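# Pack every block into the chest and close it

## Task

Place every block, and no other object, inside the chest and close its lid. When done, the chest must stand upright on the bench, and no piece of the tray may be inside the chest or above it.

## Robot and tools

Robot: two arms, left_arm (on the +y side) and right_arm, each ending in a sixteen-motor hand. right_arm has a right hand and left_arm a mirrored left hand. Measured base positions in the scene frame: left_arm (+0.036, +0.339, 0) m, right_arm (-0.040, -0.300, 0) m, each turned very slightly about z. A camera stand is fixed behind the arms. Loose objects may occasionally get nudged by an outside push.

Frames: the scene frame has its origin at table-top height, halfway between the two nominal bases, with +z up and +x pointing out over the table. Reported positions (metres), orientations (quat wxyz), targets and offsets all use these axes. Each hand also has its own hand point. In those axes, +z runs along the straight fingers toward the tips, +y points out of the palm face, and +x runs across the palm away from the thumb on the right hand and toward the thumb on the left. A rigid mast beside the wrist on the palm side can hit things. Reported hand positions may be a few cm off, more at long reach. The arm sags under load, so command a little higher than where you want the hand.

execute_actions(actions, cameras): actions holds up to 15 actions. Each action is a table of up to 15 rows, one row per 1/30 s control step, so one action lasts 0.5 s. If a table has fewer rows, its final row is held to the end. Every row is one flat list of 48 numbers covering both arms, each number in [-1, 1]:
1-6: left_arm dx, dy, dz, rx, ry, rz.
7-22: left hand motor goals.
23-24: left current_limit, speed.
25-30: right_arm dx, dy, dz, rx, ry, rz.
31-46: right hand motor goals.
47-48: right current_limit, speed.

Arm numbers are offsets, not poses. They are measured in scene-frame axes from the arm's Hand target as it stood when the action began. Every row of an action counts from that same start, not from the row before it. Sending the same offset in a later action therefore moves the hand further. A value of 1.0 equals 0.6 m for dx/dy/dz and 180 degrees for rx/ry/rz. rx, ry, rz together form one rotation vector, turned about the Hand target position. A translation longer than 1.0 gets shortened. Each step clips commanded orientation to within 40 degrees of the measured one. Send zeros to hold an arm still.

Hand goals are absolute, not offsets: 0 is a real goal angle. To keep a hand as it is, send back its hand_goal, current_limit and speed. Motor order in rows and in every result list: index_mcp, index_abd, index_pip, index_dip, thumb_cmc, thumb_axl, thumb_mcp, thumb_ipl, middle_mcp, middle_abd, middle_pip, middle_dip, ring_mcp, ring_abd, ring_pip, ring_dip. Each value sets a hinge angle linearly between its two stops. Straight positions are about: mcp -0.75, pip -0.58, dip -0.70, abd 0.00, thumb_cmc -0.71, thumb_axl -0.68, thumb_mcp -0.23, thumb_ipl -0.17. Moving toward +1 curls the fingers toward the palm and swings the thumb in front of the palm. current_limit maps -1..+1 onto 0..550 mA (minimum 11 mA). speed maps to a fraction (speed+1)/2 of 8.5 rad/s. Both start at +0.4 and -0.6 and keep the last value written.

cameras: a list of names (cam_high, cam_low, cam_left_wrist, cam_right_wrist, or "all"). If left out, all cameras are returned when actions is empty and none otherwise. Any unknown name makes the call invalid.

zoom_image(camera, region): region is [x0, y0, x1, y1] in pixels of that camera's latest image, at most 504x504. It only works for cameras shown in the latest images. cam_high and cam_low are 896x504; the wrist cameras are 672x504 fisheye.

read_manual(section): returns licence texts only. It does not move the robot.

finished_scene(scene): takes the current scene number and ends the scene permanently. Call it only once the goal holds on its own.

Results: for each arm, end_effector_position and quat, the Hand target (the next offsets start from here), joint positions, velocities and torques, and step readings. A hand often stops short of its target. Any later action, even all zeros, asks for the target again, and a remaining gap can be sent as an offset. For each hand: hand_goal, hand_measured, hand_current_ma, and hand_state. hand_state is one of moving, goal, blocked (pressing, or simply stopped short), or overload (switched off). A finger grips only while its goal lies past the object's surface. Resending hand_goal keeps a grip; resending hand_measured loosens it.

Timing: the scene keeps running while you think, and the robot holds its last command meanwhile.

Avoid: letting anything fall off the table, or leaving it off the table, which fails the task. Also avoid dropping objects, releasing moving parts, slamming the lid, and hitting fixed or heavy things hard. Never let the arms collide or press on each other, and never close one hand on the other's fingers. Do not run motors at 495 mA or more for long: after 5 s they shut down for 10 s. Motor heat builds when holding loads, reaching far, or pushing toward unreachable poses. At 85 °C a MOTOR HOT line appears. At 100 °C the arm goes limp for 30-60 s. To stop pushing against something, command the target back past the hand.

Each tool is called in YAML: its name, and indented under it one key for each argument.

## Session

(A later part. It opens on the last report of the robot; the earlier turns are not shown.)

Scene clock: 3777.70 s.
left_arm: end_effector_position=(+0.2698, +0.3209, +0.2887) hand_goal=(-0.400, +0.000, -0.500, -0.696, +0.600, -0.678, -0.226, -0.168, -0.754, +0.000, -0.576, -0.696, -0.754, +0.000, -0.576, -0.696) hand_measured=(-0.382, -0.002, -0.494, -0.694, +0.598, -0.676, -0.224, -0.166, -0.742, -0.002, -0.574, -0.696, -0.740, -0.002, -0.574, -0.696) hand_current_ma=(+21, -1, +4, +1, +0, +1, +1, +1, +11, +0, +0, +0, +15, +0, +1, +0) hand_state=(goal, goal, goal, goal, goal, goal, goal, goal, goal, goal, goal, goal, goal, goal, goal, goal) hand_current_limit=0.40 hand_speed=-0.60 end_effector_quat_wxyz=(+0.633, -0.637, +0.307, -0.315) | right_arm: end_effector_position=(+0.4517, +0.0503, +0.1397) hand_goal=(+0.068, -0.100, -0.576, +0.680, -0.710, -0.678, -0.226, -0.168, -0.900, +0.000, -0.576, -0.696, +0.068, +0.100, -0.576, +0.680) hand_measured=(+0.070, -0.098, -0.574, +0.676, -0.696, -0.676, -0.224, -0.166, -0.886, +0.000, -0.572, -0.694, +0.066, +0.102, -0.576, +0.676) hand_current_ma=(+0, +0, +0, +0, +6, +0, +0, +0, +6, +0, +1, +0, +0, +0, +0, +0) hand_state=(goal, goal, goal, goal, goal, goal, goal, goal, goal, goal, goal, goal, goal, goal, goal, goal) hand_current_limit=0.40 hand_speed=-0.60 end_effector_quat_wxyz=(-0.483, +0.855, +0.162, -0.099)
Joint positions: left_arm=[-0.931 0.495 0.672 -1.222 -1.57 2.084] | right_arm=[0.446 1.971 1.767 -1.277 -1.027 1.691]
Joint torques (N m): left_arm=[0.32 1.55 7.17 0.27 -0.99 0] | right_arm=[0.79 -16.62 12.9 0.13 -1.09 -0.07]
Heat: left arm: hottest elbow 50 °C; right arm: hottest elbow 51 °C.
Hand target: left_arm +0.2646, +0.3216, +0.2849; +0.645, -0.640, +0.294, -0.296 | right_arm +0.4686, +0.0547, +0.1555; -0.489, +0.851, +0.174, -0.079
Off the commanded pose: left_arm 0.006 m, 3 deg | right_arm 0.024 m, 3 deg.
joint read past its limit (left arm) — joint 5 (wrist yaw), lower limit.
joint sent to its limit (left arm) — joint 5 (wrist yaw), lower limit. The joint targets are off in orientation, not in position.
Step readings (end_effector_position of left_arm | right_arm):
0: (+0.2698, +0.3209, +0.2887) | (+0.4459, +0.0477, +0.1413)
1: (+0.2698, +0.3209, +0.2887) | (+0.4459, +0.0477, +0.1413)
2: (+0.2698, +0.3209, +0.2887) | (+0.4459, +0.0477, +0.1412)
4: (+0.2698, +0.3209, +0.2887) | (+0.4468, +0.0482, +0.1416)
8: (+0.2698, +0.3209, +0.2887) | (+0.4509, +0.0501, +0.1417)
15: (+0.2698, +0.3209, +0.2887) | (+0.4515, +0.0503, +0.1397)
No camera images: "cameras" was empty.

execute_actions:
  actions:
    - [[0,0,0,0,0,0,-0.4,0,-0.5,-0.696,0.6,-0.678,-0.226,-0.168,-0.754,0,-0.576,-0.696,-0.754,0,-0.576,-0.696,0.4,-0.6,0.017,-0.004,-0.006,0,0,0,0.068,-0.1,-0.576,0.681,-0.71,-0.678,-0.226,-0.168,-0.9,0,-0.576,-0.696,0.068,0.1,-0.576,0.681,0.4,-0.6]]
  cameras: ["cam_low","cam_high"]

zoom_image:
  camera: "cam_low"
  region: [550, 180, 670, 260]

zoom_image:
  camera: "cam_high"
  region: [390, 220, 470, 284]

Scene clock: 3789.63 s.
left_arm: end_effector_position=(+0.2698, +0.3209, +0.2887) hand_goal=(-0.400, +0.000, -0.500, -0.696, +0.600, -0.678, -0.226, -0.168, -0.754, +0.000, -0.576, -0.696, -0.754, +0.000, -0.576, -0.696) hand_measured=(-0.382, -0.002, -0.494, -0.694, +0.598, -0.676, -0.224, -0.166, -0.742, -0.002, -0.574, -0.696, -0.740, -0.002, -0.574, -0.696) hand_current_ma=(+21, -1, +4, +1, +0, +1, +1, +1, +11, +0, +0, +0, +15, +0, +1, +0) hand_state=(goal, goal, goal, goal, goal, goal, goal, goal, goal, goal, goal, goal, goal, goal, goal, goal) hand_current_limit=0.40 hand_speed=-0.60 end_effector_quat_wxyz=(+0.633, -0.637, +0.307, -0.315) | right_arm: end_effector_position=(+0.4601, +0.0512, +0.1358) hand_goal=(+0.068, -0.100, -0.576, +0.680, -0.710, -0.678, -0.226, -0.168, -0.900, +0.000, -0.576, -0.696, +0.068, +0.100, -0.576, +0.680) hand_measured=(+0.070, -0.098, -0.574, +0.676, -0.696, -0.676, -0.224, -0.166, -0.886, +0.000, -0.572, -0.694, +0.066, +0.102, -0.576, +0.676) hand_current_ma=(+0, +0, +0, +0, +6, +0, +0, +0, +6, +0, +1, +0, +0, +0, +0, +0) hand_state=(goal, goal, goal, goal, goal, goal, goal, goal, goal, goal, goal, goal, goal, goal, goal, goal) hand_current_limit=0.40 hand_speed=-0.60 end_effector_quat_wxyz=(-0.482, +0.855, +0.164, -0.100)
Joint positions: left_arm=[-0.931 0.495 0.672 -1.222 -1.57 2.084] | right_arm=[0.442 2.001 1.804 -1.301 -1.029 1.671]
Joint torques (N m): left_arm=[0.32 1.08 7.17 0.28 -0.98 -0.01] | right_arm=[0.26 -17.08 12.83 0.1 -1.09 -0.08]
Heat: left arm: hottest elbow 50 °C; right arm: hottest elbow 54 °C.
Hand target: left_arm +0.2646, +0.3216, +0.2849; +0.645, -0.640, +0.294, -0.296 | right_arm +0.4789, +0.0522, +0.1520; -0.489, +0.851, +0.174, -0.079
Off the commanded pose: left_arm 0.006 m, 3 deg | right_arm 0.025 m, 3 deg.
joint read past its limit (left arm) — joint 5 (wrist yaw), lower limit.
joint sent to its limit (left arm) — joint 5 (wrist yaw), lower limit. The joint targets are off in orientation, not in position.
Step readings (end_effector_position of left_arm | right_arm):
0: (+0.2698, +0.3209, +0.2887) | (+0.4518, +0.0504, +0.1400)
1: (+0.2698, +0.3209, +0.2887) | (+0.4520, +0.0505, +0.1401)
2: (+0.2698, +0.3209, +0.2887) | (+0.4521, +0.0505, +0.1402)
4: (+0.2698, +0.3209, +0.2887) | (+0.4540, +0.0510, +0.1405)
8: (+0.2698, +0.3209, +0.2887) | (+0.4586, +0.0521, +0.1395)
15: (+0.2698, +0.3209, +0.2887) | (+0.4595, +0.0509, +0.1353)
Images, in order (width x height): cam_high 896x504, cam_low 896x504.

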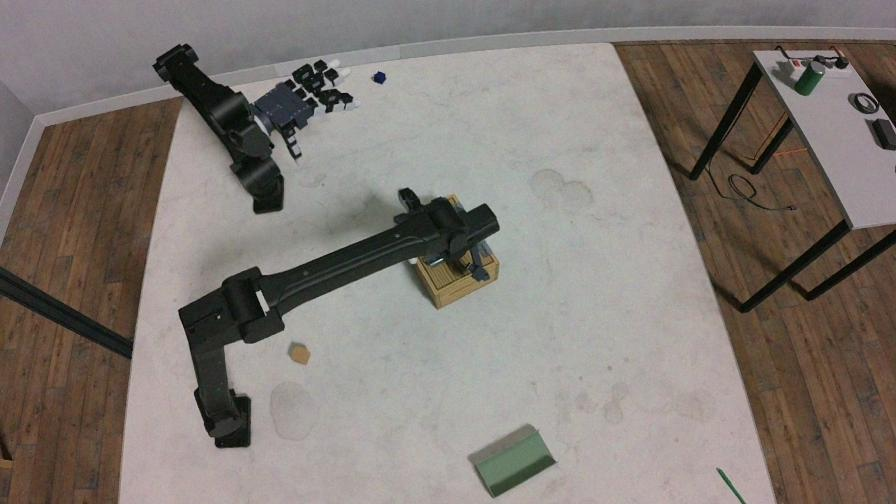

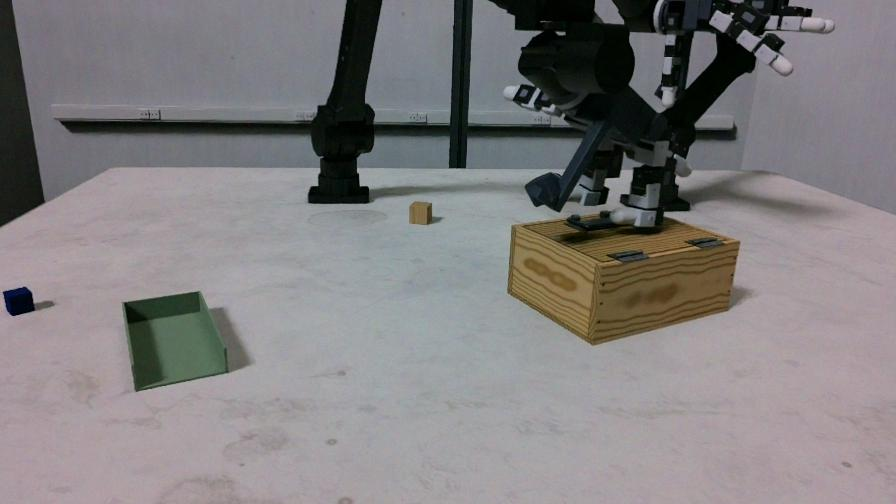

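Scaled by 4.200.

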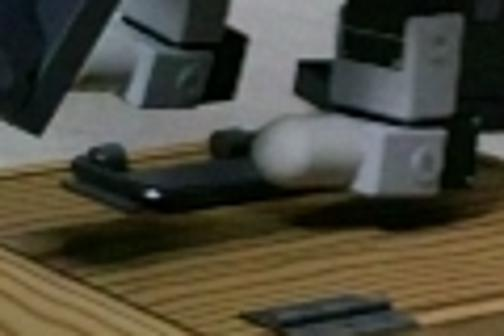

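Scaled by 6.300.

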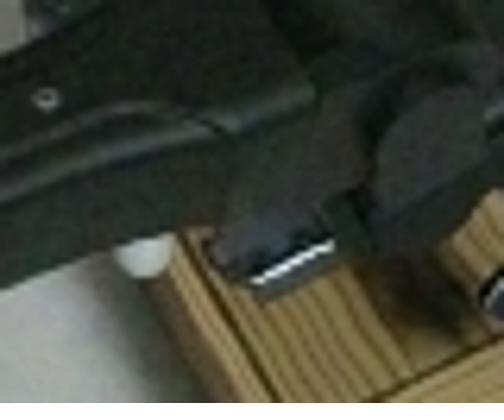

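execute_actions:
  actions:
    - [[0,0,0,0,0,0,-0.4,0,-0.5,-0.696,0.6,-0.678,-0.226,-0.168,-0.754,0,-0.576,-0.696,-0.754,0,-0.576,-0.696,0.4,-0.6,0,-0.002,-0.018,0,0,0,0.068,-0.1,-0.576,0.681,-0.71,-0.678,-0.226,-0.168,-0.9,0,-0.576,-0.696,0.068,0.1,-0.576,0.681,0.4,-0.6]]
  cameras: ["cam_low"]

zoom_image:
  camera: "cam_low"
  region: [550, 180, 670, 260]

Scene clock: 3811.57 s.
left_arm: end_effector_position=(+0.2698, +0.3209, +0.2887) hand_goal=(-0.400, +0.000, -0.500, -0.696, +0.600, -0.678, -0.226, -0.168, -0.754, +0.000, -0.576, -0.696, -0.754, +0.000, -0.576, -0.696) hand_measured=(-0.382, -0.002, -0.494, -0.694, +0.598, -0.676, -0.224, -0.166, -0.742, -0.002, -0.574, -0.696, -0.740, -0.002, -0.574, -0.696) hand_current_ma=(+21, -1, +4, +1, +0, +1, +1, +1, +11, +0, +0, +0, +15, +0, +1, +0) hand_state=(goal, goal, goal, goal, goal, goal, goal, goal, goal, goal, goal, goal, goal, goal, goal, goal) hand_current_limit=0.40 hand_speed=-0.60 end_effector_quat_wxyz=(+0.633, -0.637, +0.307, -0.315) | right_arm: end_effector_position=(+0.4610, +0.0507, +0.1331) hand_goal=(+0.068, -0.100, -0.576, +0.680, -0.710, -0.678, -0.226, -0.168, -0.900, +0.000, -0.576, -0.696, +0.068, +0.100, -0.576, +0.680) hand_measured=(+0.070, -0.098, -0.574, +0.676, -0.696, -0.676, -0.224, -0.166, -0.886, +0.000, -0.572, -0.694, +0.066, +0.102, -0.576, +0.676) hand_current_ma=(+0, +0, +0, +0, +6, +0, +0, +0, +6, +0, +1, +0, +0, +0, +0, +0) hand_state=(goal, goal, goal, goal, goal, goal, goal, goal, goal, goal, goal, goal, goal, goal, goal, goal) hand_current_limit=0.40 hand_speed=-0.60 end_effector_quat_wxyz=(-0.482, +0.855, +0.165, -0.101)
Joint positions: left_arm=[-0.931 0.495 0.672 -1.222 -1.57 2.084] | right_arm=[0.44 2.005 1.804 -1.301 -1.029 1.666]
Joint torques (N m): left_arm=[0.03 1.32 7.16 0.28 -0.98 0.01] | right_arm=[0.26 -16.97 11.26 0.79 -1.09 -0.07]
Heat: left arm: hottest elbow 50 °C; right arm: hottest elbow 54 °C.
Hand target: left_arm +0.2646, +0.3216, +0.2849; +0.645, -0.640, +0.294, -0.296 | right_arm +0.4788, +0.0511, +0.1414; -0.489, +0.851, +0.174, -0.079
Off the commanded pose: left_arm 0.006 m, 3 deg | right_arm 0.020 m, 3 deg.
joint read past its limit (left arm) — joint 5 (wrist yaw), lower limit.
joint sent to its limit (left arm) — joint 5 (wrist yaw), lower limit. The joint targets are off in orientation, not in position.
Step readings (end_effector_position of left_arm | right_arm):
0: (+0.2698, +0.3209, +0.2887) | (+0.4602, +0.0512, +0.1358)
1: (+0.2698, +0.3209, +0.2887) | (+0.4602, +0.0512, +0.1358)
2: (+0.2698, +0.3209, +0.2887) | (+0.4602, +0.0512, +0.1358)
4: (+0.2698, +0.3209, +0.2887) | (+0.4606, +0.0508, +0.1358)
8: (+0.2698, +0.3209, +0.2887) | (+0.4609, +0.0507, +0.1349)
15: (+0.2698, +0.3209, +0.2887) | (+0.4610, +0.0507, +0.1331)
Images, in order (width x height): cam_low 896x504.

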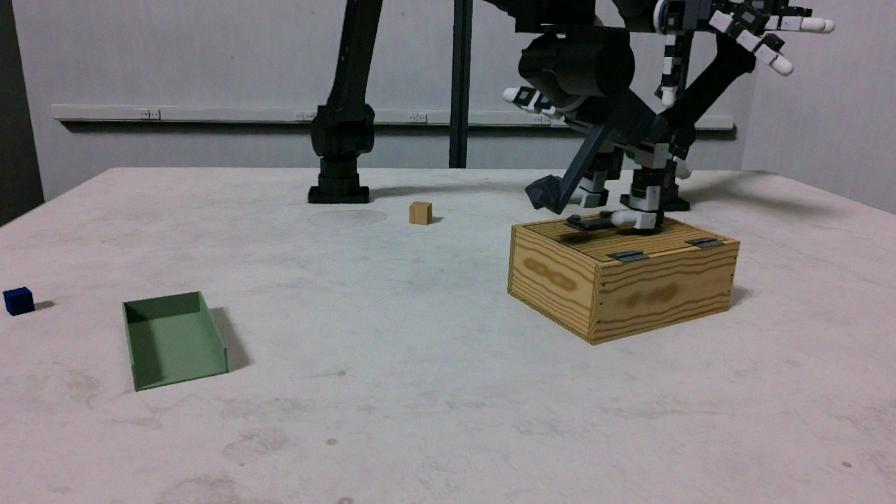

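Scaled by 4.200.

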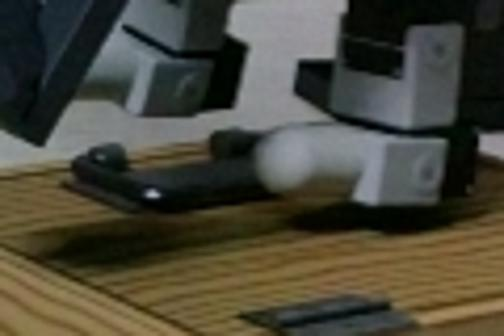

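execute_actions:
  actions:
    - [[0,0,0,0,0,0,-0.4,0,-0.5,-0.696,0.6,-0.678,-0.226,-0.168,-0.754,0,-0.576,-0.696,-0.754,0,-0.576,-0.696,0.4,-0.6,-0.008,0.003,-0.012,0.003,-0.007,0,0.068,-0.1,-0.576,0.681,-0.71,-0.678,-0.226,-0.168,-0.9,0,-0.576,-0.696,0.068,0.1,-0.576,0.681,0.4,-0.6]]
  cameras: ["cam_low"]

zoom_image:
  camera: "cam_low"
  region: [550, 180, 670, 260]

Scene clock: 3824.80 s.
left_arm: end_effector_position=(+0.2698, +0.3209, +0.2887) hand_goal=(-0.400, +0.000, -0.500, -0.696, +0.600, -0.678, -0.226, -0.168, -0.754, +0.000, -0.576, -0.696, -0.754, +0.000, -0.576, -0.696) hand_measured=(-0.382, -0.002, -0.494, -0.694, +0.598, -0.676, -0.224, -0.166, -0.742, -0.002, -0.574, -0.696, -0.740, -0.002, -0.574, -0.696) hand_current_ma=(+21, -1, +4, +1, +0, +1, +1, +1, +11, +0, +0, +0, +15, +0, +1, +0) hand_state=(goal, goal, goal, goal, goal, goal, goal, goal, goal, goal, goal, goal, goal, goal, goal, goal) hand_current_limit=0.40 hand_speed=-0.60 end_effector_quat_wxyz=(+0.633, -0.637, +0.307, -0.315) | right_arm: end_effector_position=(+0.4685, +0.0544, +0.1245) hand_goal=(+0.068, -0.100, -0.576, +0.680, -0.710, -0.678, -0.226, -0.168, -0.900, +0.000, -0.576, -0.696, +0.068, +0.100, -0.576, +0.680) hand_measured=(+0.070, -0.102, -0.574, +0.676, -0.696, -0.676, -0.224, -0.166, -0.886, +0.000, -0.572, -0.694, +0.066, +0.102, -0.576, +0.676) hand_current_ma=(+0, +0, +0, +0, +6, +0, +0, +0, +6, +0, +1, +0, +0, +0, +0, +0) hand_state=(goal, goal, goal, goal, goal, goal, goal, goal, goal, goal, goal, goal, goal, goal, goal, goal) hand_current_limit=0.40 hand_speed=-0.60 end_effector_quat_wxyz=(-0.487, +0.852, +0.175, -0.083)
Joint positions: left_arm=[-0.931 0.495 0.672 -1.222 -1.57 2.084] | right_arm=[0.44 2.005 1.781 -1.236 -1.03 1.666]
Joint torques (N m): left_arm=[0.03 1.49 7.2 0.29 -0.99 -0.02] | right_arm=[0.79 -18.73 8.49 0.88 -1.03 0.02]
Heat: left arm: hottest elbow 50 °C; right arm: hottest elbow 54 °C.
Hand target: left_arm +0.2646, +0.3216, +0.2849; +0.645, -0.640, +0.294, -0.296 | right_arm +0.4740, +0.0529, +0.1341; -0.491, +0.850, +0.180, -0.069
Off the commanded pose: left_arm 0.006 m, 3 deg | right_arm 0.011 m, 2 deg.
joint read past its limit (left arm) — joint 5 (wrist yaw), lower limit.
joint sent to its limit (left arm) — joint 5 (wrist yaw), lower limit. The joint targets are off in orientation, not in position.
Step readings (end_effector_position of left_arm | right_arm):
0: (+0.2698, +0.3209, +0.2887) | (+0.4610, +0.0507, +0.1331)
1: (+0.2698, +0.3209, +0.2887) | (+0.4612, +0.0508, +0.1331)
2: (+0.2698, +0.3209, +0.2887) | (+0.4622, +0.0513, +0.1330)
4: (+0.2698, +0.3209, +0.2887) | (+0.4663, +0.0532, +0.1327)
8: (+0.2698, +0.3209, +0.2887) | (+0.4691, +0.0547, +0.1292)
15: (+0.2698, +0.3209, +0.2887) | (+0.4683, +0.0543, +0.1245)
Images, in order (width x height): cam_low 896x504.

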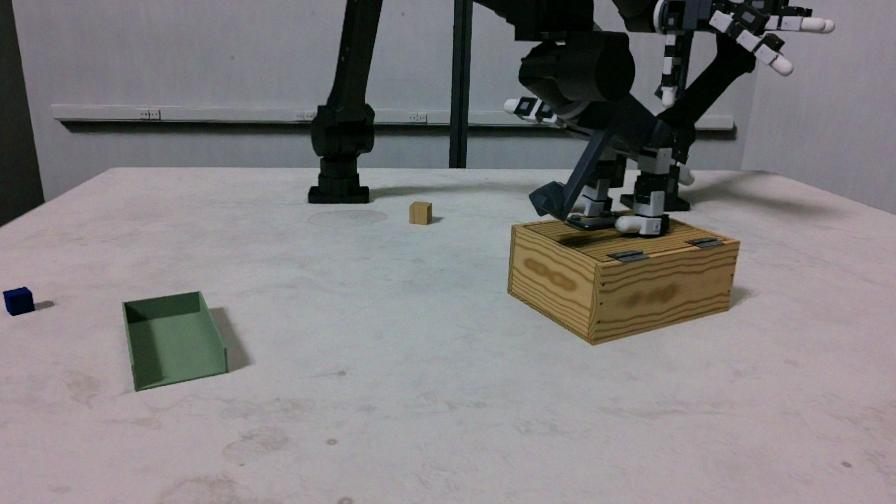

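Scaled by 4.200.

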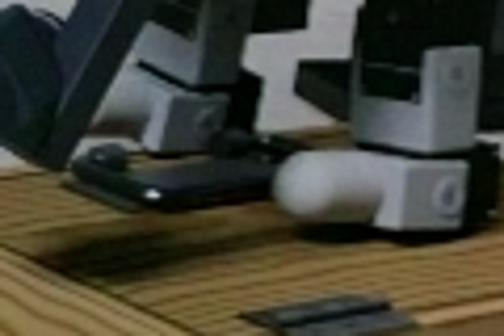

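execute_actions:
  actions:
    - [[0,0,0,0,0,0,-0.4,0,-0.5,-0.696,0.6,-0.678,-0.226,-0.168,-0.754,0,-0.576,-0.696,-0.754,0,-0.576,-0.696,0.4,-0.6,-0.012,-0.005,0.002,0,0,0,0.068,-0.1,-0.576,0.681,-0.71,-0.678,-0.226,-0.168,-0.9,0,-0.576,-0.696,0.068,0.1,-0.576,0.681,0.4,-0.6]]
  cameras: ["cam_low","cam_high"]

zoom_image:
  camera: "cam_low"
  region: [550, 180, 670, 260]

zoom_image:
  camera: "cam_high"
  region: [390, 220, 470, 284]

Scene clock: 3848.93 s.
left_arm: end_effector_position=(+0.2698, +0.3209, +0.2887) hand_goal=(-0.400, +0.000, -0.500, -0.696, +0.600, -0.678, -0.226, -0.168, -0.754, +0.000, -0.576, -0.696, -0.754, +0.000, -0.576, -0.696) hand_measured=(-0.382, -0.002, -0.494, -0.694, +0.598, -0.676, -0.224, -0.166, -0.742, -0.002, -0.574, -0.696, -0.740, -0.002, -0.574, -0.696) hand_current_ma=(+21, -1, +4, +1, +0, +1, +1, +1, +11, +0, +0, +0, +15, +0, +1, +0) hand_state=(goal, goal, goal, goal, goal, goal, goal, goal, goal, goal, goal, goal, goal, goal, goal, goal) hand_current_limit=0.40 hand_speed=-0.60 end_effector_quat_wxyz=(+0.633, -0.637, +0.307, -0.315) | right_arm: end_effector_position=(+0.4638, +0.0525, +0.1235) hand_goal=(+0.068, -0.100, -0.576, +0.680, -0.710, -0.678, -0.226, -0.168, -0.900, +0.000, -0.576, -0.696, +0.068, +0.100, -0.576, +0.680) hand_measured=(+0.070, -0.094, -0.576, +0.676, -0.696, -0.676, -0.224, -0.166, -0.886, +0.000, -0.572, -0.694, +0.068, +0.102, -0.576, +0.676) hand_current_ma=(+0, +1, +0, +0, +6, +0, +0, +0, +6, +0, +1, +0, +0, +0, +0, +0) hand_state=(goal, goal, goal, goal, goal, goal, goal, goal, goal, goal, goal, goal, goal, goal, goal, goal) hand_current_limit=0.40 hand_speed=-0.60 end_effector_quat_wxyz=(-0.489, +0.851, +0.175, -0.082)
Joint positions: left_arm=[-0.931 0.495 0.672 -1.222 -1.57 2.084] | right_arm=[0.44 1.991 1.755 -1.222 -1.033 1.666]
Joint torques (N m): left_arm=[-0.03 1.61 7.19 0.31 -0.98 -0.01] | right_arm=[0.85 -19.08 8.01 0.77 -0.92 0.03]
Heat: left arm: hottest elbow 50 °C; right arm: hottest elbow 51 °C.
Hand target: left_arm +0.2646, +0.3216, +0.2849; +0.645, -0.640, +0.294, -0.296 | right_arm +0.4669, +0.0497, +0.1353; -0.491, +0.850, +0.180, -0.068
Off the commanded pose: left_arm 0.006 m, 3 deg | right_arm 0.012 m, 2 deg.
joint read past its limit (left arm) — joint 5 (wrist yaw), lower limit.
joint sent to its limit (left arm) — joint 5 (wrist yaw), lower limit. The joint targets are off in orientation, not in position.
Step readings (end_effector_position of left_arm | right_arm):
0: (+0.2698, +0.3209, +0.2887) | (+0.4685, +0.0544, +0.1245)
1: (+0.2698, +0.3209, +0.2887) | (+0.4685, +0.0544, +0.1245)
2: (+0.2698, +0.3209, +0.2887) | (+0.4683, +0.0543, +0.1238)
4: (+0.2698, +0.3209, +0.2887) | (+0.4673, +0.0544, +0.1233)
8: (+0.2698, +0.3209, +0.2887) | (+0.4644, +0.0528, +0.1234)
15: (+0.2698, +0.3209, +0.2887) | (+0.4638, +0.0525, +0.1234)
Images, in order (width x height): cam_high 896x504, cam_low 896x504.

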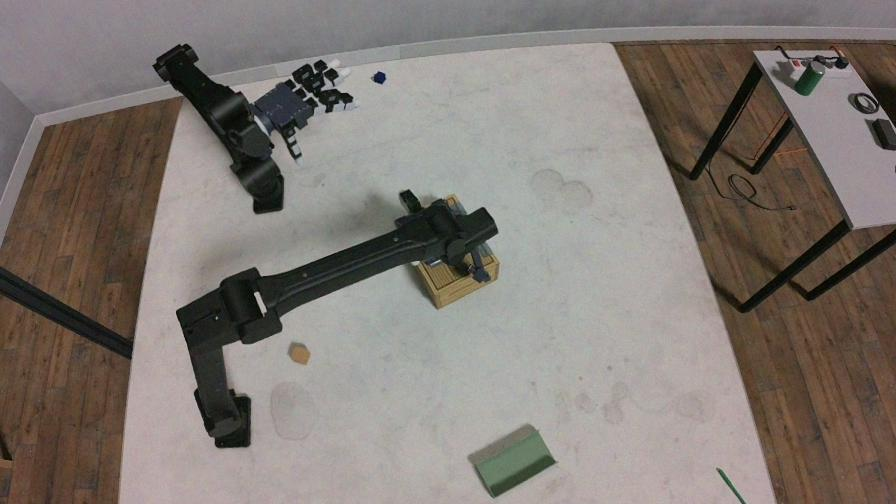

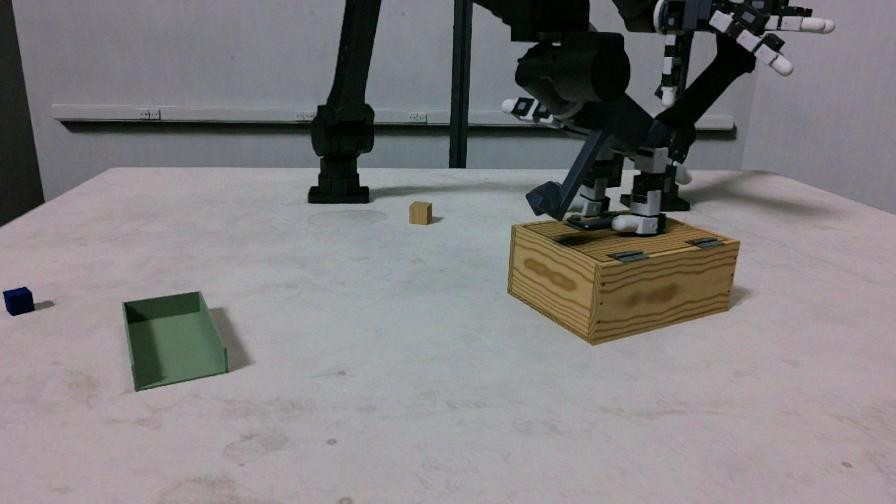

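Scaled by 4.200.

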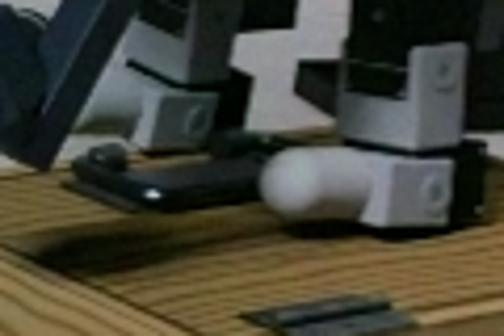

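Scaled by 6.300.

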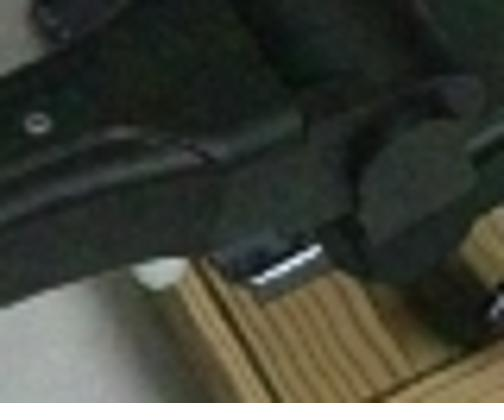

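execute_actions:
  actions: []

Scene clock: 3906.23 s.
left_arm: end_effector_position=(+0.2698, +0.3209, +0.2887) hand_goal=(-0.400, +0.000, -0.500, -0.696, +0.600, -0.678, -0.226, -0.168, -0.754, +0.000, -0.576, -0.696, -0.754, +0.000, -0.576, -0.696) hand_measured=(-0.382, -0.002, -0.494, -0.694, +0.598, -0.676, -0.224, -0.166, -0.742, -0.002, -0.574, -0.696, -0.740, -0.002, -0.574, -0.696) hand_current_ma=(+21, -1, +4, +1, +0, +1, +1, +1, +11, +0, +0, +0, +15, +0, +1, +0) hand_state=(goal, goal, goal, goal, goal, goal, goal, goal, goal, goal, goal, goal, goal, goal, goal, goal) hand_current_limit=0.40 hand_speed=-0.60 end_effector_quat_wxyz=(+0.633, -0.637, +0.307, -0.315) | right_arm: end_effector_position=(+0.4638, +0.0525, +0.1235) hand_goal=(+0.068, -0.100, -0.576, +0.680, -0.710, -0.678, -0.226, -0.168, -0.900, +0.000, -0.576, -0.696, +0.068, +0.100, -0.576, +0.680) hand_measured=(+0.070, -0.094, -0.576, +0.676, -0.696, -0.676, -0.224, -0.166, -0.886, +0.000, -0.572, -0.694, +0.068, +0.102, -0.576, +0.676) hand_current_ma=(+0, +1, +0, +0, +6, +0, +0, +0, +6, +0, +1, +0, +0, +0, +0, +0) hand_state=(goal, goal, goal, goal, goal, goal, goal, goal, goal, goal, goal, goal, goal, goal, goal, goal) hand_current_limit=0.40 hand_speed=-0.60 end_effector_quat_wxyz=(-0.489, +0.851, +0.175, -0.082)
Joint positions: left_arm=[-0.931 0.495 0.672 -1.222 -1.57 2.084] | right_arm=[0.44 1.991 1.755 -1.222 -1.033 1.666]
Joint velocities: within noise
Joint torques (N m): left_arm=[-0.15 1.44 7.16 0.27 -1 0] | right_arm=[0.85 -19.08 7.99 0.79 -0.92 0.03]
Motor temperatures (°C): left_arm=[24 29 50 27 33 26] | right_arm=[24 47 50 26 29 24]
Heat: left arm: hottest elbow 50 °C; right arm: hottest elbow 50 °C.
Hand target: left_arm +0.2646, +0.3216, +0.2849; +0.645, -0.640, +0.294, -0.296 | right_arm +0.4669, +0.0497, +0.1353; -0.491, +0.850, +0.180, -0.068
Off the commanded pose: left_arm 0.006 m, 3 deg | right_arm 0.012 m, 2 deg.
joint read past its limit (left arm) — joint 5 (wrist yaw), lower limit.
camera_calibration:
cam_left_wrist: T_world_to_cam=[[-0.48933, 0.624269, 0.60897, -0.274029], [-0.308375, -0.777027, 0.548756, 0.126744], [0.815758, 0.0807315, 0.572732, -0.28942], [0, 0, 0, 1]] pos_world=[0.141091, 0.292917, 0.263084]
cam_right_wrist: T_world_to_cam=[[-0.612229, -0.570337, -0.547623, 0.419545], [-0.254288, -0.513776, 0.819373, -0.0050173], [-0.748674, 0.640898, 0.169519, 0.411565], [0, 0, 0, 1]] pos_world=[0.56371, -0.0270675, 0.164095]

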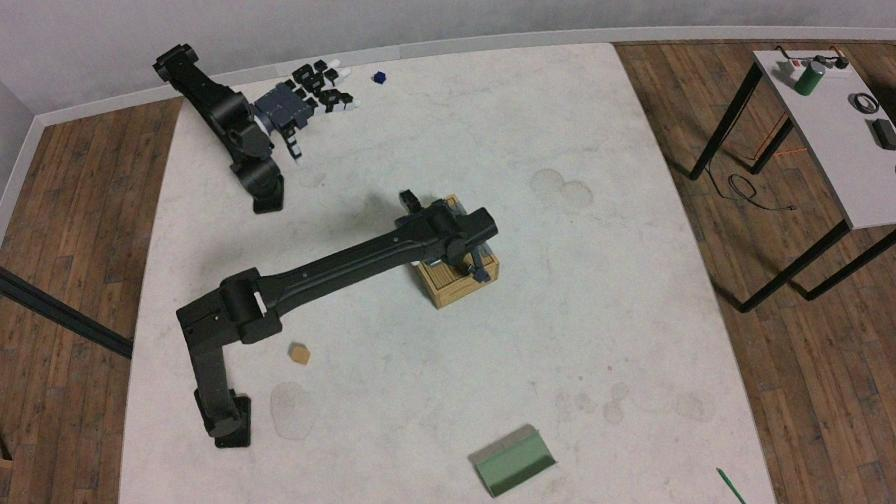

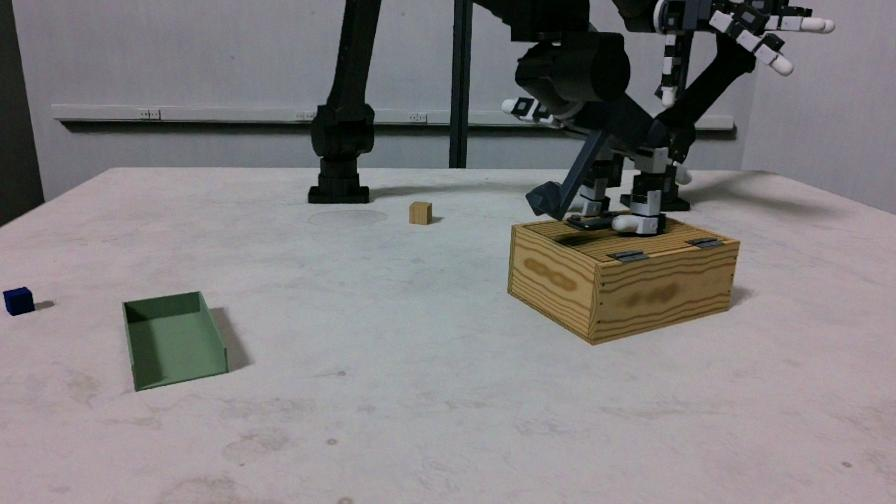

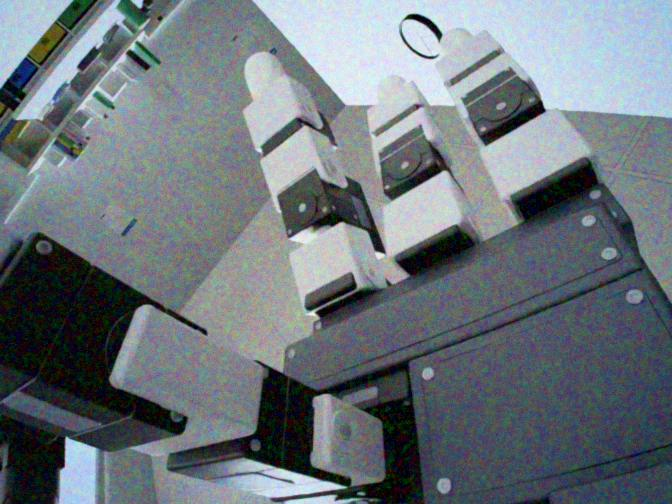

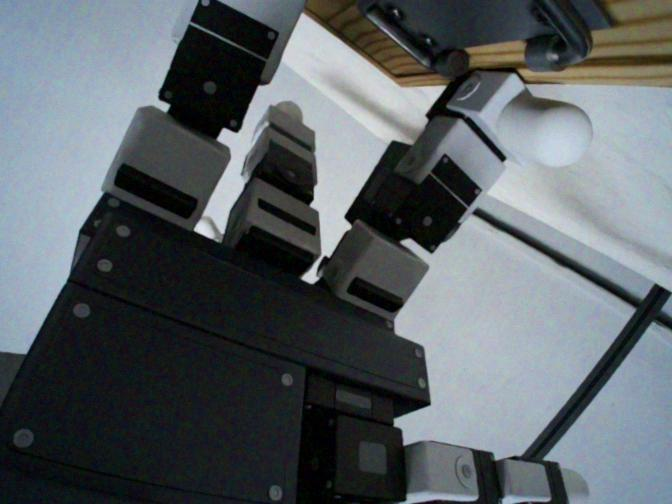

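zoom_image:
  camera: "cam_right_wrist"
  region: [280, 0, 660, 280]

zoom_image:
  camera: "cam_low"
  region: [490, 130, 760, 300]

Scaled by 1.326 from the camera's 672x504 image, which has a finer 960x720 frame.

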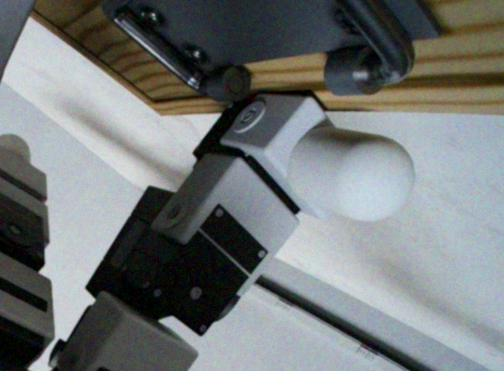

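Scaled by 1.867.

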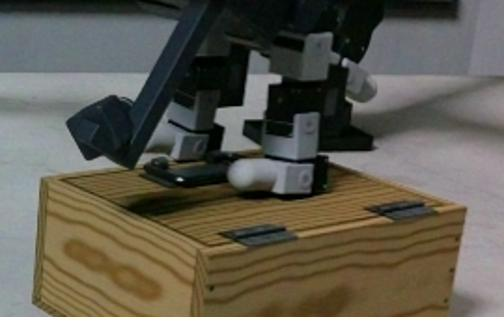

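execute_actions:
  actions:
    - [[0,0,0,0,0,0,-0.4,0,-0.5,-0.696,0.6,-0.678,-0.226,-0.168,-0.754,0,-0.576,-0.696,-0.754,0,-0.576,-0.696,0.4,-0.6,0,0,0,0,0,0,0.068,0.1,-0.576,0.68,-0.71,-0.678,-0.226,-0.168,-0.9,0,-0.576,-0.696,0.068,-0.25,-0.576,0.68,0.2,-0.9]]
    - [[0,0,0,0,0,0,-0.4,0,-0.5,-0.696,0.6,-0.678,-0.226,-0.168,-0.754,0,-0.576,-0.696,-0.754,0,-0.576,-0.696,0.4,-0.6,0,0,0,0,0,0,0.068,0.1,-0.576,0.68,-0.71,-0.678,-0.226,-0.168,-0.9,0,-0.576,-0.696,0.068,-0.25,-0.576,0.68,0.2,-0.9]]
  cameras: ["cam_low", "cam_right_wrist"]

zoom_image:
  camera: "cam_right_wrist"
  region: [280, 0, 660, 280]

zoom_image:
  camera: "cam_low"
  region: [540, 160, 700, 270]

Scene clock: 3929.53 s.
left_arm: end_effector_position=(+0.2698, +0.3209, +0.2887) hand_goal=(-0.400, +0.000, -0.500, -0.696, +0.600, -0.678, -0.226, -0.168, -0.754, +0.000, -0.576, -0.696, -0.754, +0.000, -0.576, -0.696) hand_measured=(-0.382, -0.002, -0.494, -0.694, +0.598, -0.676, -0.224, -0.166, -0.742, -0.002, -0.574, -0.696, -0.740, -0.002, -0.574, -0.696) hand_current_ma=(+21, -1, +4, +1, +0, +1, +1, +1, +11, +0, +0, +0, +15, +0, +1, +0) hand_state=(goal, goal, goal, goal, goal, goal, goal, goal, goal, goal, goal, goal, goal, goal, goal, goal) hand_current_limit=0.40 hand_speed=-0.60 end_effector_quat_wxyz=(+0.633, -0.637, +0.307, -0.315) | right_arm: end_effector_position=(+0.4623, +0.0518, +0.1237) hand_goal=(+0.068, +0.100, -0.576, +0.680, -0.710, -0.678, -0.226, -0.168, -0.900, +0.000, -0.576, -0.696, +0.068, -0.250, -0.576, +0.680) hand_measured=(+0.072, +0.020, -0.576, +0.678, -0.696, -0.676, -0.224, -0.166, -0.886, +0.000, -0.572, -0.694, +0.068, -0.164, -0.576, +0.676) hand_current_ma=(+1, -95, +0, +0, +6, +0, +0, +0, +6, +0, +1, +0, +0, +107, +0, +0) hand_state=(goal, blocked, goal, goal, goal, goal, goal, goal, goal, goal, goal, goal, goal, blocked, goal, goal) hand_current_limit=0.20 hand_speed=-0.90 end_effector_quat_wxyz=(-0.488, +0.851, +0.175, -0.083)
Joint positions: left_arm=[-0.931 0.495 0.672 -1.222 -1.57 2.084] | right_arm=[0.44 1.988 1.75 -1.222 -1.033 1.666]
Joint torques (N m): left_arm=[0.03 1.49 7.16 0.18 -1 0.01] | right_arm=[0.85 -18.84 8.39 0.77 -0.92 0.03]
Heat: left arm: hottest elbow 50 °C; right arm: hottest elbow 50 °C.
Hand target: left_arm +0.2646, +0.3216, +0.2849; +0.645, -0.640, +0.294, -0.296 | right_arm +0.4669, +0.0497, +0.1353; -0.491, +0.850, +0.180, -0.068
Off the commanded pose: left_arm 0.006 m, 3 deg | right_arm 0.013 m, 2 deg.
joint read past its limit (left arm) — joint 5 (wrist yaw), lower limit.
joint sent to its limit (left arm) — joint 5 (wrist yaw), lower limit. The joint targets are off in orientation, not in position.
Step readings (end_effector_position of left_arm | right_arm):
0: (+0.2698, +0.3209, +0.2887) | (+0.4638, +0.0525, +0.1235)
1: (+0.2698, +0.3209, +0.2887) | (+0.4638, +0.0525, +0.1235)
2: (+0.2698, +0.3209, +0.2887) | (+0.4638, +0.0525, +0.1235)
4: (+0.2698, +0.3209, +0.2887) | (+0.4635, +0.0524, +0.1232)
8: (+0.2698, +0.3209, +0.2887) | (+0.4630, +0.0521, +0.1225)
15: (+0.2698, +0.3209, +0.2887) | (+0.4629, +0.0521, +0.1228)
16: (+0.2698, +0.3209, +0.2887) | (+0.4628, +0.0520, +0.1229)
17: (+0.2698, +0.3209, +0.2887) | (+0.4625, +0.0519, +0.1229)
19: (+0.2698, +0.3209, +0.2887) | (+0.4623, +0.0518, +0.1233)
23: (+0.2698, +0.3209, +0.2887) | (+0.4623, +0.0519, +0.1235)
30: (+0.2698, +0.3209, +0.2887) | (+0.4623, +0.0518, +0.1237)
camera_calibration:
cam_right_wrist: T_world_to_cam=[[-0.613048, -0.570618, -0.546412, 0.418658], [-0.253215, -0.513222, 0.820052, -0.00648911], [-0.748368, 0.641091, 0.170141, 0.410755], [0, 0, 0, 1]] pos_world=[0.56241, -0.0277675, 0.164195]
Images, in order (width x height): cam_low 896x504, cam_right_wrist 672x504.

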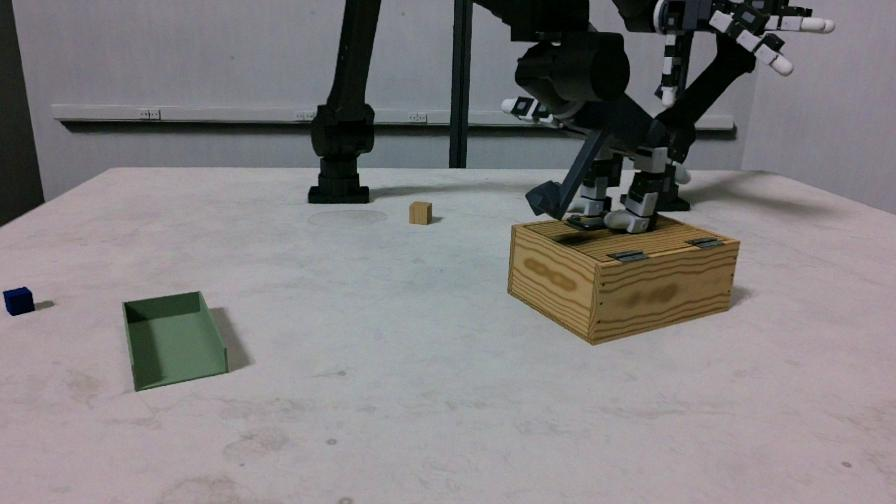

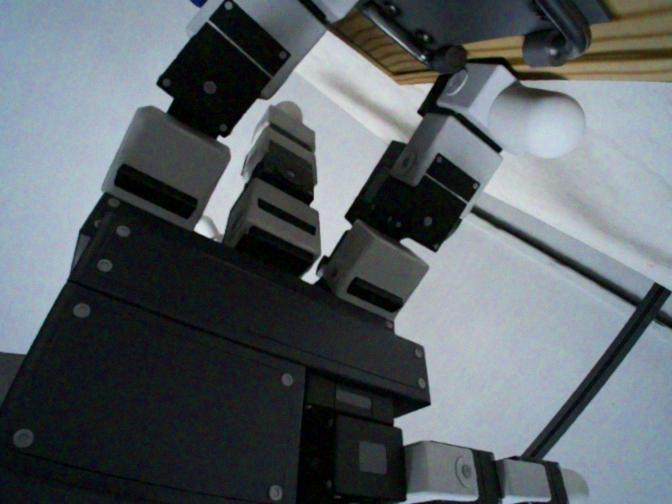

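Scaled by 1.326 from the camera's 672x504 image, which has a finer 960x720 frame.

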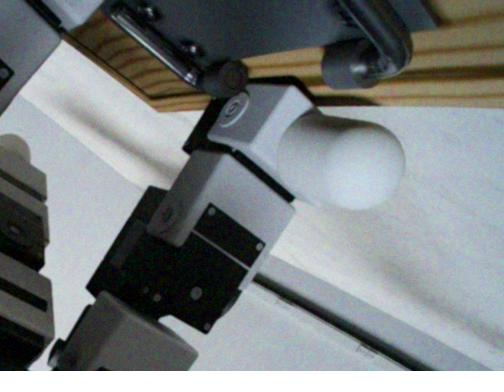

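Scaled by 3.150.

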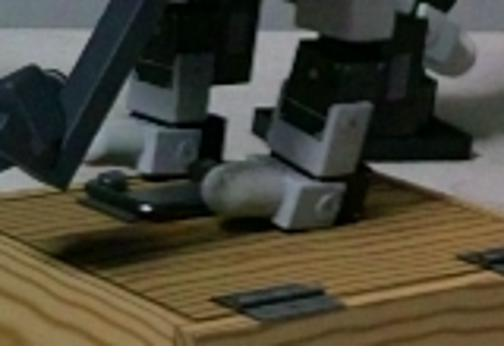

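execute_actions:
  actions:
    - [[0,0,0,0,0,0,-0.4,0,-0.5,-0.696,0.6,-0.678,-0.226,-0.168,-0.754,0,-0.576,-0.696,-0.754,0,-0.576,-0.696,0.4,-0.6,0,0,0,0,0,0,0.068,0.35,-0.576,0.68,-0.71,-0.678,-0.226,-0.168,-0.9,0,-0.576,-0.696,0.068,-0.5,-0.576,0.68,0.7,-0.9]]
    - [[0,0,0,0,0,0,-0.4,0,-0.5,-0.696,0.6,-0.678,-0.226,-0.168,-0.754,0,-0.576,-0.696,-0.754,0,-0.576,-0.696,0.4,-0.6,0,0,0,0,0,0,0.068,0.35,-0.576,0.68,-0.71,-0.678,-0.226,-0.168,-0.9,0,-0.576,-0.696,0.068,-0.5,-0.576,0.68,0.7,-0.9]]
  cameras: ["cam_low", "cam_right_wrist"]

zoom_image:
  camera: "cam_right_wrist"
  region: [280, 0, 660, 280]

zoom_image:
  camera: "cam_low"
  region: [540, 160, 700, 270]

Scene clock: 3961.63 s.
left_arm: end_effector_position=(+0.2698, +0.3209, +0.2887) hand_goal=(-0.400, +0.000, -0.500, -0.696, +0.600, -0.678, -0.226, -0.168, -0.754, +0.000, -0.576, -0.696, -0.754, +0.000, -0.576, -0.696) hand_measured=(-0.382, -0.002, -0.494, -0.694, +0.598, -0.676, -0.224, -0.166, -0.742, -0.002, -0.574, -0.696, -0.740, -0.002, -0.574, -0.696) hand_current_ma=(+21, -1, +4, +1, +0, +1, +1, +1, +11, +0, +0, +0, +15, +0, +1, +0) hand_state=(goal, goal, goal, goal, goal, goal, goal, goal, goal, goal, goal, goal, goal, goal, goal, goal) hand_current_limit=0.40 hand_speed=-0.60 end_effector_quat_wxyz=(+0.633, -0.637, +0.307, -0.315) | right_arm: end_effector_position=(+0.4626, +0.0520, +0.1237) hand_goal=(+0.068, +0.350, -0.576, +0.680, -0.710, -0.678, -0.226, -0.168, -0.900, +0.000, -0.576, -0.696, +0.068, -0.500, -0.576, +0.680) hand_measured=(+0.072, +0.020, -0.576, +0.678, -0.696, -0.676, -0.224, -0.166, -0.886, +0.000, -0.572, -0.694, +0.068, -0.182, -0.576, +0.678) hand_current_ma=(+1, -468, +0, +0, +6, +0, +0, +0, +6, +0, +1, +0, +0, +467, +0, +0) hand_state=(goal, blocked, goal, goal, goal, goal, goal, goal, goal, goal, goal, goal, goal, blocked, goal, goal) hand_current_limit=0.70 hand_speed=-0.90 end_effector_quat_wxyz=(-0.489, +0.851, +0.175, -0.082)
Joint positions: left_arm=[-0.931 0.495 0.672 -1.222 -1.57 2.084] | right_arm=[0.44 1.988 1.75 -1.221 -1.033 1.666]
Joint torques (N m): left_arm=[0.09 1.55 7.16 0.25 -0.98 -0.02] | right_arm=[0.85 -18.78 8.39 0.75 -0.92 0.03]
Heat: left arm: hottest elbow 50 °C; right arm: hottest elbow 50 °C.
Hand target: left_arm +0.2646, +0.3216, +0.2849; +0.645, -0.640, +0.294, -0.296 | right_arm +0.4669, +0.0497, +0.1353; -0.491, +0.850, +0.180, -0.068
Off the commanded pose: left_arm 0.006 m, 3 deg | right_arm 0.013 m, 2 deg.
joint read past its limit (left arm) — joint 5 (wrist yaw), lower limit.
joint sent to its limit (left arm) — joint 5 (wrist yaw), lower limit. The joint targets are off in orientation, not in position.
Step readings (end_effector_position of left_arm | right_arm):
0: (+0.2698, +0.3209, +0.2887) | (+0.4623, +0.0518, +0.1237)
1: (+0.2698, +0.3209, +0.2887) | (+0.4623, +0.0518, +0.1237)
2: (+0.2698, +0.3209, +0.2887) | (+0.4623, +0.0518, +0.1237)
4: (+0.2698, +0.3209, +0.2887) | (+0.4624, +0.0518, +0.1237)
8: (+0.2698, +0.3209, +0.2887) | (+0.4626, +0.0519, +0.1237)
15: (+0.2698, +0.3209, +0.2887) | (+0.4626, +0.0520, +0.1237)
16: (+0.2698, +0.3209, +0.2887) | (+0.4626, +0.0520, +0.1237)
17: (+0.2698, +0.3209, +0.2887) | (+0.4626, +0.0520, +0.1237)
19: (+0.2698, +0.3209, +0.2887) | (+0.4626, +0.0520, +0.1237)
23: (+0.2698, +0.3209, +0.2887) | (+0.4626, +0.0520, +0.1237)
30: (+0.2698, +0.3209, +0.2887) | (+0.4626, +0.0520, +0.1237)
camera_calibration:
cam_right_wrist: T_world_to_cam=[[-0.612229, -0.570337, -0.547623, 0.418696], [-0.254288, -0.513776, 0.819373, -0.00571778], [-0.748674, 0.640898, 0.169519, 0.411028], [0, 0, 0, 1]] pos_world=[0.56261, -0.0275675, 0.164295]
Images, in order (width x height): cam_low 896x504, cam_right_wrist 672x504.

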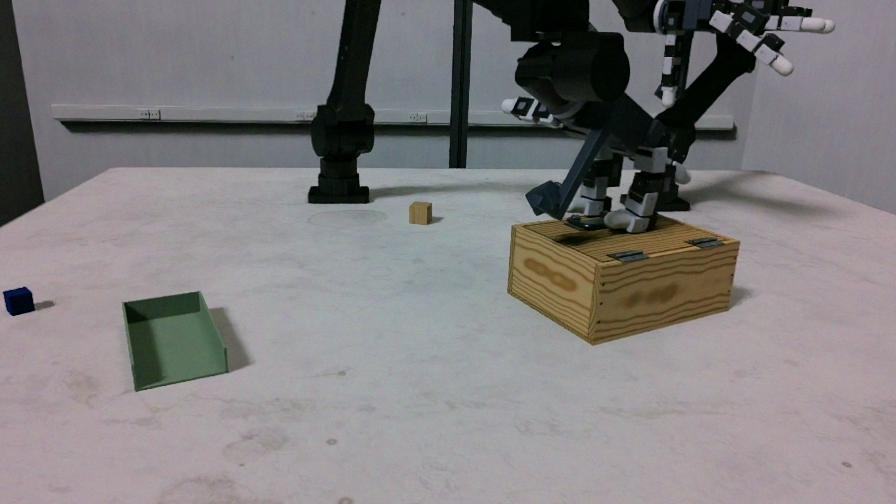

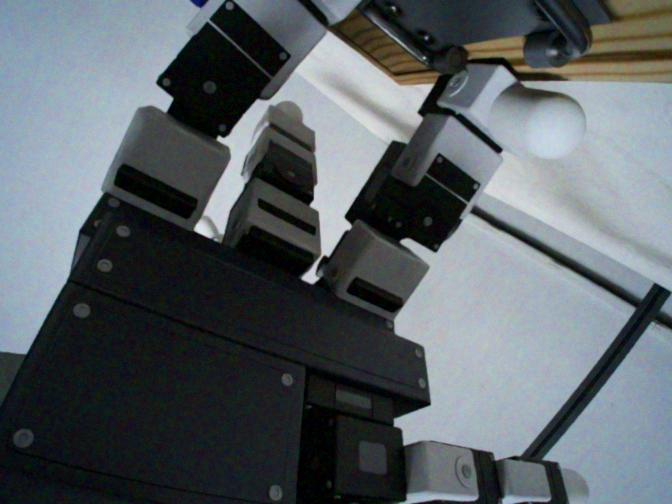

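Scaled by 1.326 from the camera's 672x504 image, which has a finer 960x720 frame.

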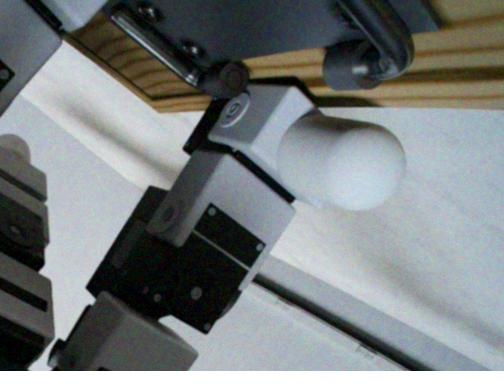

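Scaled by 3.150.

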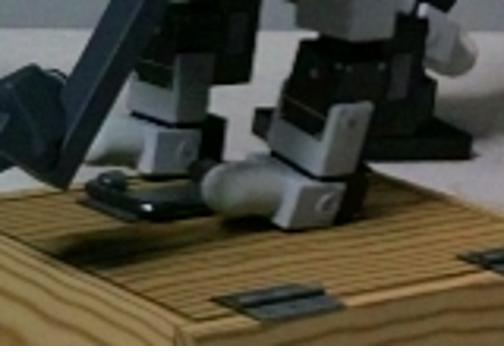

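execute_actions:
  actions:
    - [[0,0,0,0,0,0,-0.4,0,-0.5,-0.696,0.6,-0.678,-0.226,-0.168,-0.754,0,-0.576,-0.696,-0.754,0,-0.576,-0.696,0.4,-0.6,0,0,0.006,0.0003,-0.001,0,0.068,0.35,-0.576,0.68,-0.71,-0.678,-0.226,-0.168,-0.9,0,-0.576,-0.696,0.068,-0.5,-0.576,0.68,0.7,-0.9],[0,0,0,0,0,0,-0.4,0,-0.5,-0.696,0.6,-0.678,-0.226,-0.168,-0.754,0,-0.576,-0.696,-0.754,0,-0.576,-0.696,0.4,-0.6,0,0,0.018,0.001,-0.003,0,0.068,0.35,-0.576,0.68,-0.71,-0.678,-0.226,-0.168,-0.9,0,-0.576,-0.696,0.068,-0.5,-0.576,0.68,0.7,-0.9]]
  cameras: ["cam_low", "cam_right_wrist"]

zoom_image:
  camera: "cam_right_wrist"
  region: [280, 0, 660, 280]

zoom_image:
  camera: "cam_low"
  region: [540, 160, 700, 270]

Scene clock: 3986.87 s.
left_arm: end_effector_position=(+0.2698, +0.3209, +0.2887) hand_goal=(-0.400, +0.000, -0.500, -0.696, +0.600, -0.678, -0.226, -0.168, -0.754, +0.000, -0.576, -0.696, -0.754, +0.000, -0.576, -0.696) hand_measured=(-0.382, -0.002, -0.494, -0.694, +0.598, -0.676, -0.224, -0.166, -0.742, -0.002, -0.574, -0.696, -0.740, -0.002, -0.574, -0.696) hand_current_ma=(+21, -1, +4, +1, +0, +1, +1, +1, +11, +0, +0, +0, +15, +0, +1, +0) hand_state=(goal, goal, goal, goal, goal, goal, goal, goal, goal, goal, goal, goal, goal, goal, goal, goal) hand_current_limit=0.40 hand_speed=-0.60 end_effector_quat_wxyz=(+0.633, -0.637, +0.307, -0.315) | right_arm: end_effector_position=(+0.4626, +0.0520, +0.1239) hand_goal=(+0.068, +0.350, -0.576, +0.680, -0.710, -0.678, -0.226, -0.168, -0.900, +0.000, -0.576, -0.696, +0.068, -0.500, -0.576, +0.680) hand_measured=(+0.072, +0.020, -0.576, +0.678, -0.696, -0.676, -0.224, -0.166, -0.886, +0.000, -0.572, -0.694, +0.066, -0.182, -0.576, +0.678) hand_current_ma=(+1, -468, +0, +0, +6, +0, +0, +0, +6, +0, +1, +0, +0, +467, +0, +0) hand_state=(goal, blocked, goal, goal, goal, goal, goal, goal, goal, goal, goal, goal, goal, blocked, goal, goal) hand_current_limit=0.70 hand_speed=-0.90 end_effector_quat_wxyz=(-0.489, +0.851, +0.175, -0.082)
Joint positions: left_arm=[-0.931 0.495 0.672 -1.222 -1.57 2.084] | right_arm=[0.44 1.987 1.75 -1.221 -1.033 1.666]
Joint torques (N m): left_arm=[0.03 1.49 7.2 0.17 -0.98 -0.01] | right_arm=[0.85 -19.72 9.1 0.35 -0.88 0.03]
Heat: left arm: hottest elbow 49 °C; right arm: hottest elbow 50 °C.
Hand target: left_arm +0.2646, +0.3216, +0.2849; +0.645, -0.640, +0.294, -0.296 | right_arm +0.4669, +0.0497, +0.1459; -0.491, +0.849, +0.182, -0.064
Off the commanded pose: left_arm 0.006 m, 3 deg | right_arm 0.023 m, 2 deg.
joint read past its limit (left arm) — joint 5 (wrist yaw), lower limit.
joint sent to its limit (left arm) — joint 5 (wrist yaw), lower limit. The joint targets are off in orientation, not in position.
Step readings (end_effector_position of left_arm | right_arm):
0: (+0.2698, +0.3209, +0.2887) | (+0.4626, +0.0520, +0.1237)
1: (+0.2698, +0.3209, +0.2887) | (+0.4626, +0.0520, +0.1237)
2: (+0.2698, +0.3209, +0.2887) | (+0.4626, +0.0520, +0.1237)
4: (+0.2698, +0.3209, +0.2887) | (+0.4626, +0.0520, +0.1239)
8: (+0.2698, +0.3209, +0.2887) | (+0.4626, +0.0520, +0.1239)
15: (+0.2698, +0.3209, +0.2887) | (+0.4626, +0.0520, +0.1239)
camera_calibration:
cam_right_wrist: T_world_to_cam=[[-0.612057, -0.57023, -0.547928, 0.418816], [-0.254628, -0.513866, 0.819211, -0.00574793], [-0.7487, 0.640921, 0.169319, 0.411026], [0, 0, 0, 1]] pos_world=[0.56261, -0.0275674, 0.164595]
Images, in order (width x height): cam_low 896x504, cam_right_wrist 672x504.

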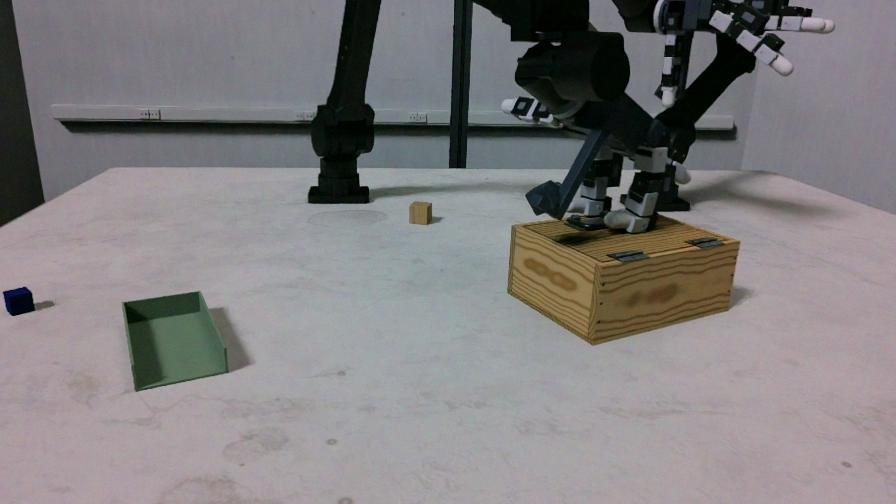

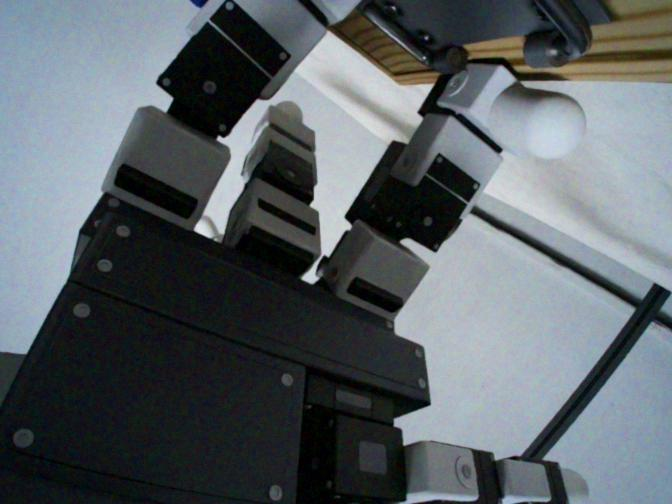

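Scaled by 1.326 from the camera's 672x504 image, which has a finer 960x720 frame.

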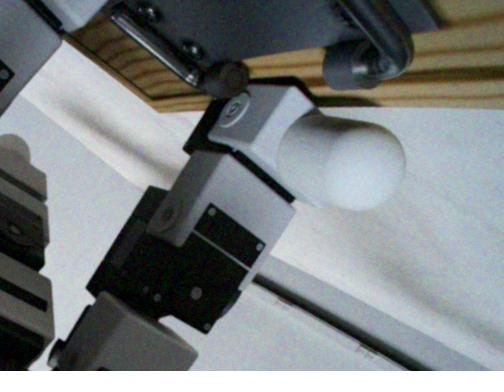

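Scaled by 3.150.

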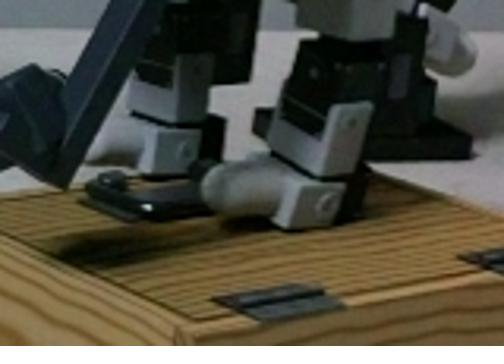

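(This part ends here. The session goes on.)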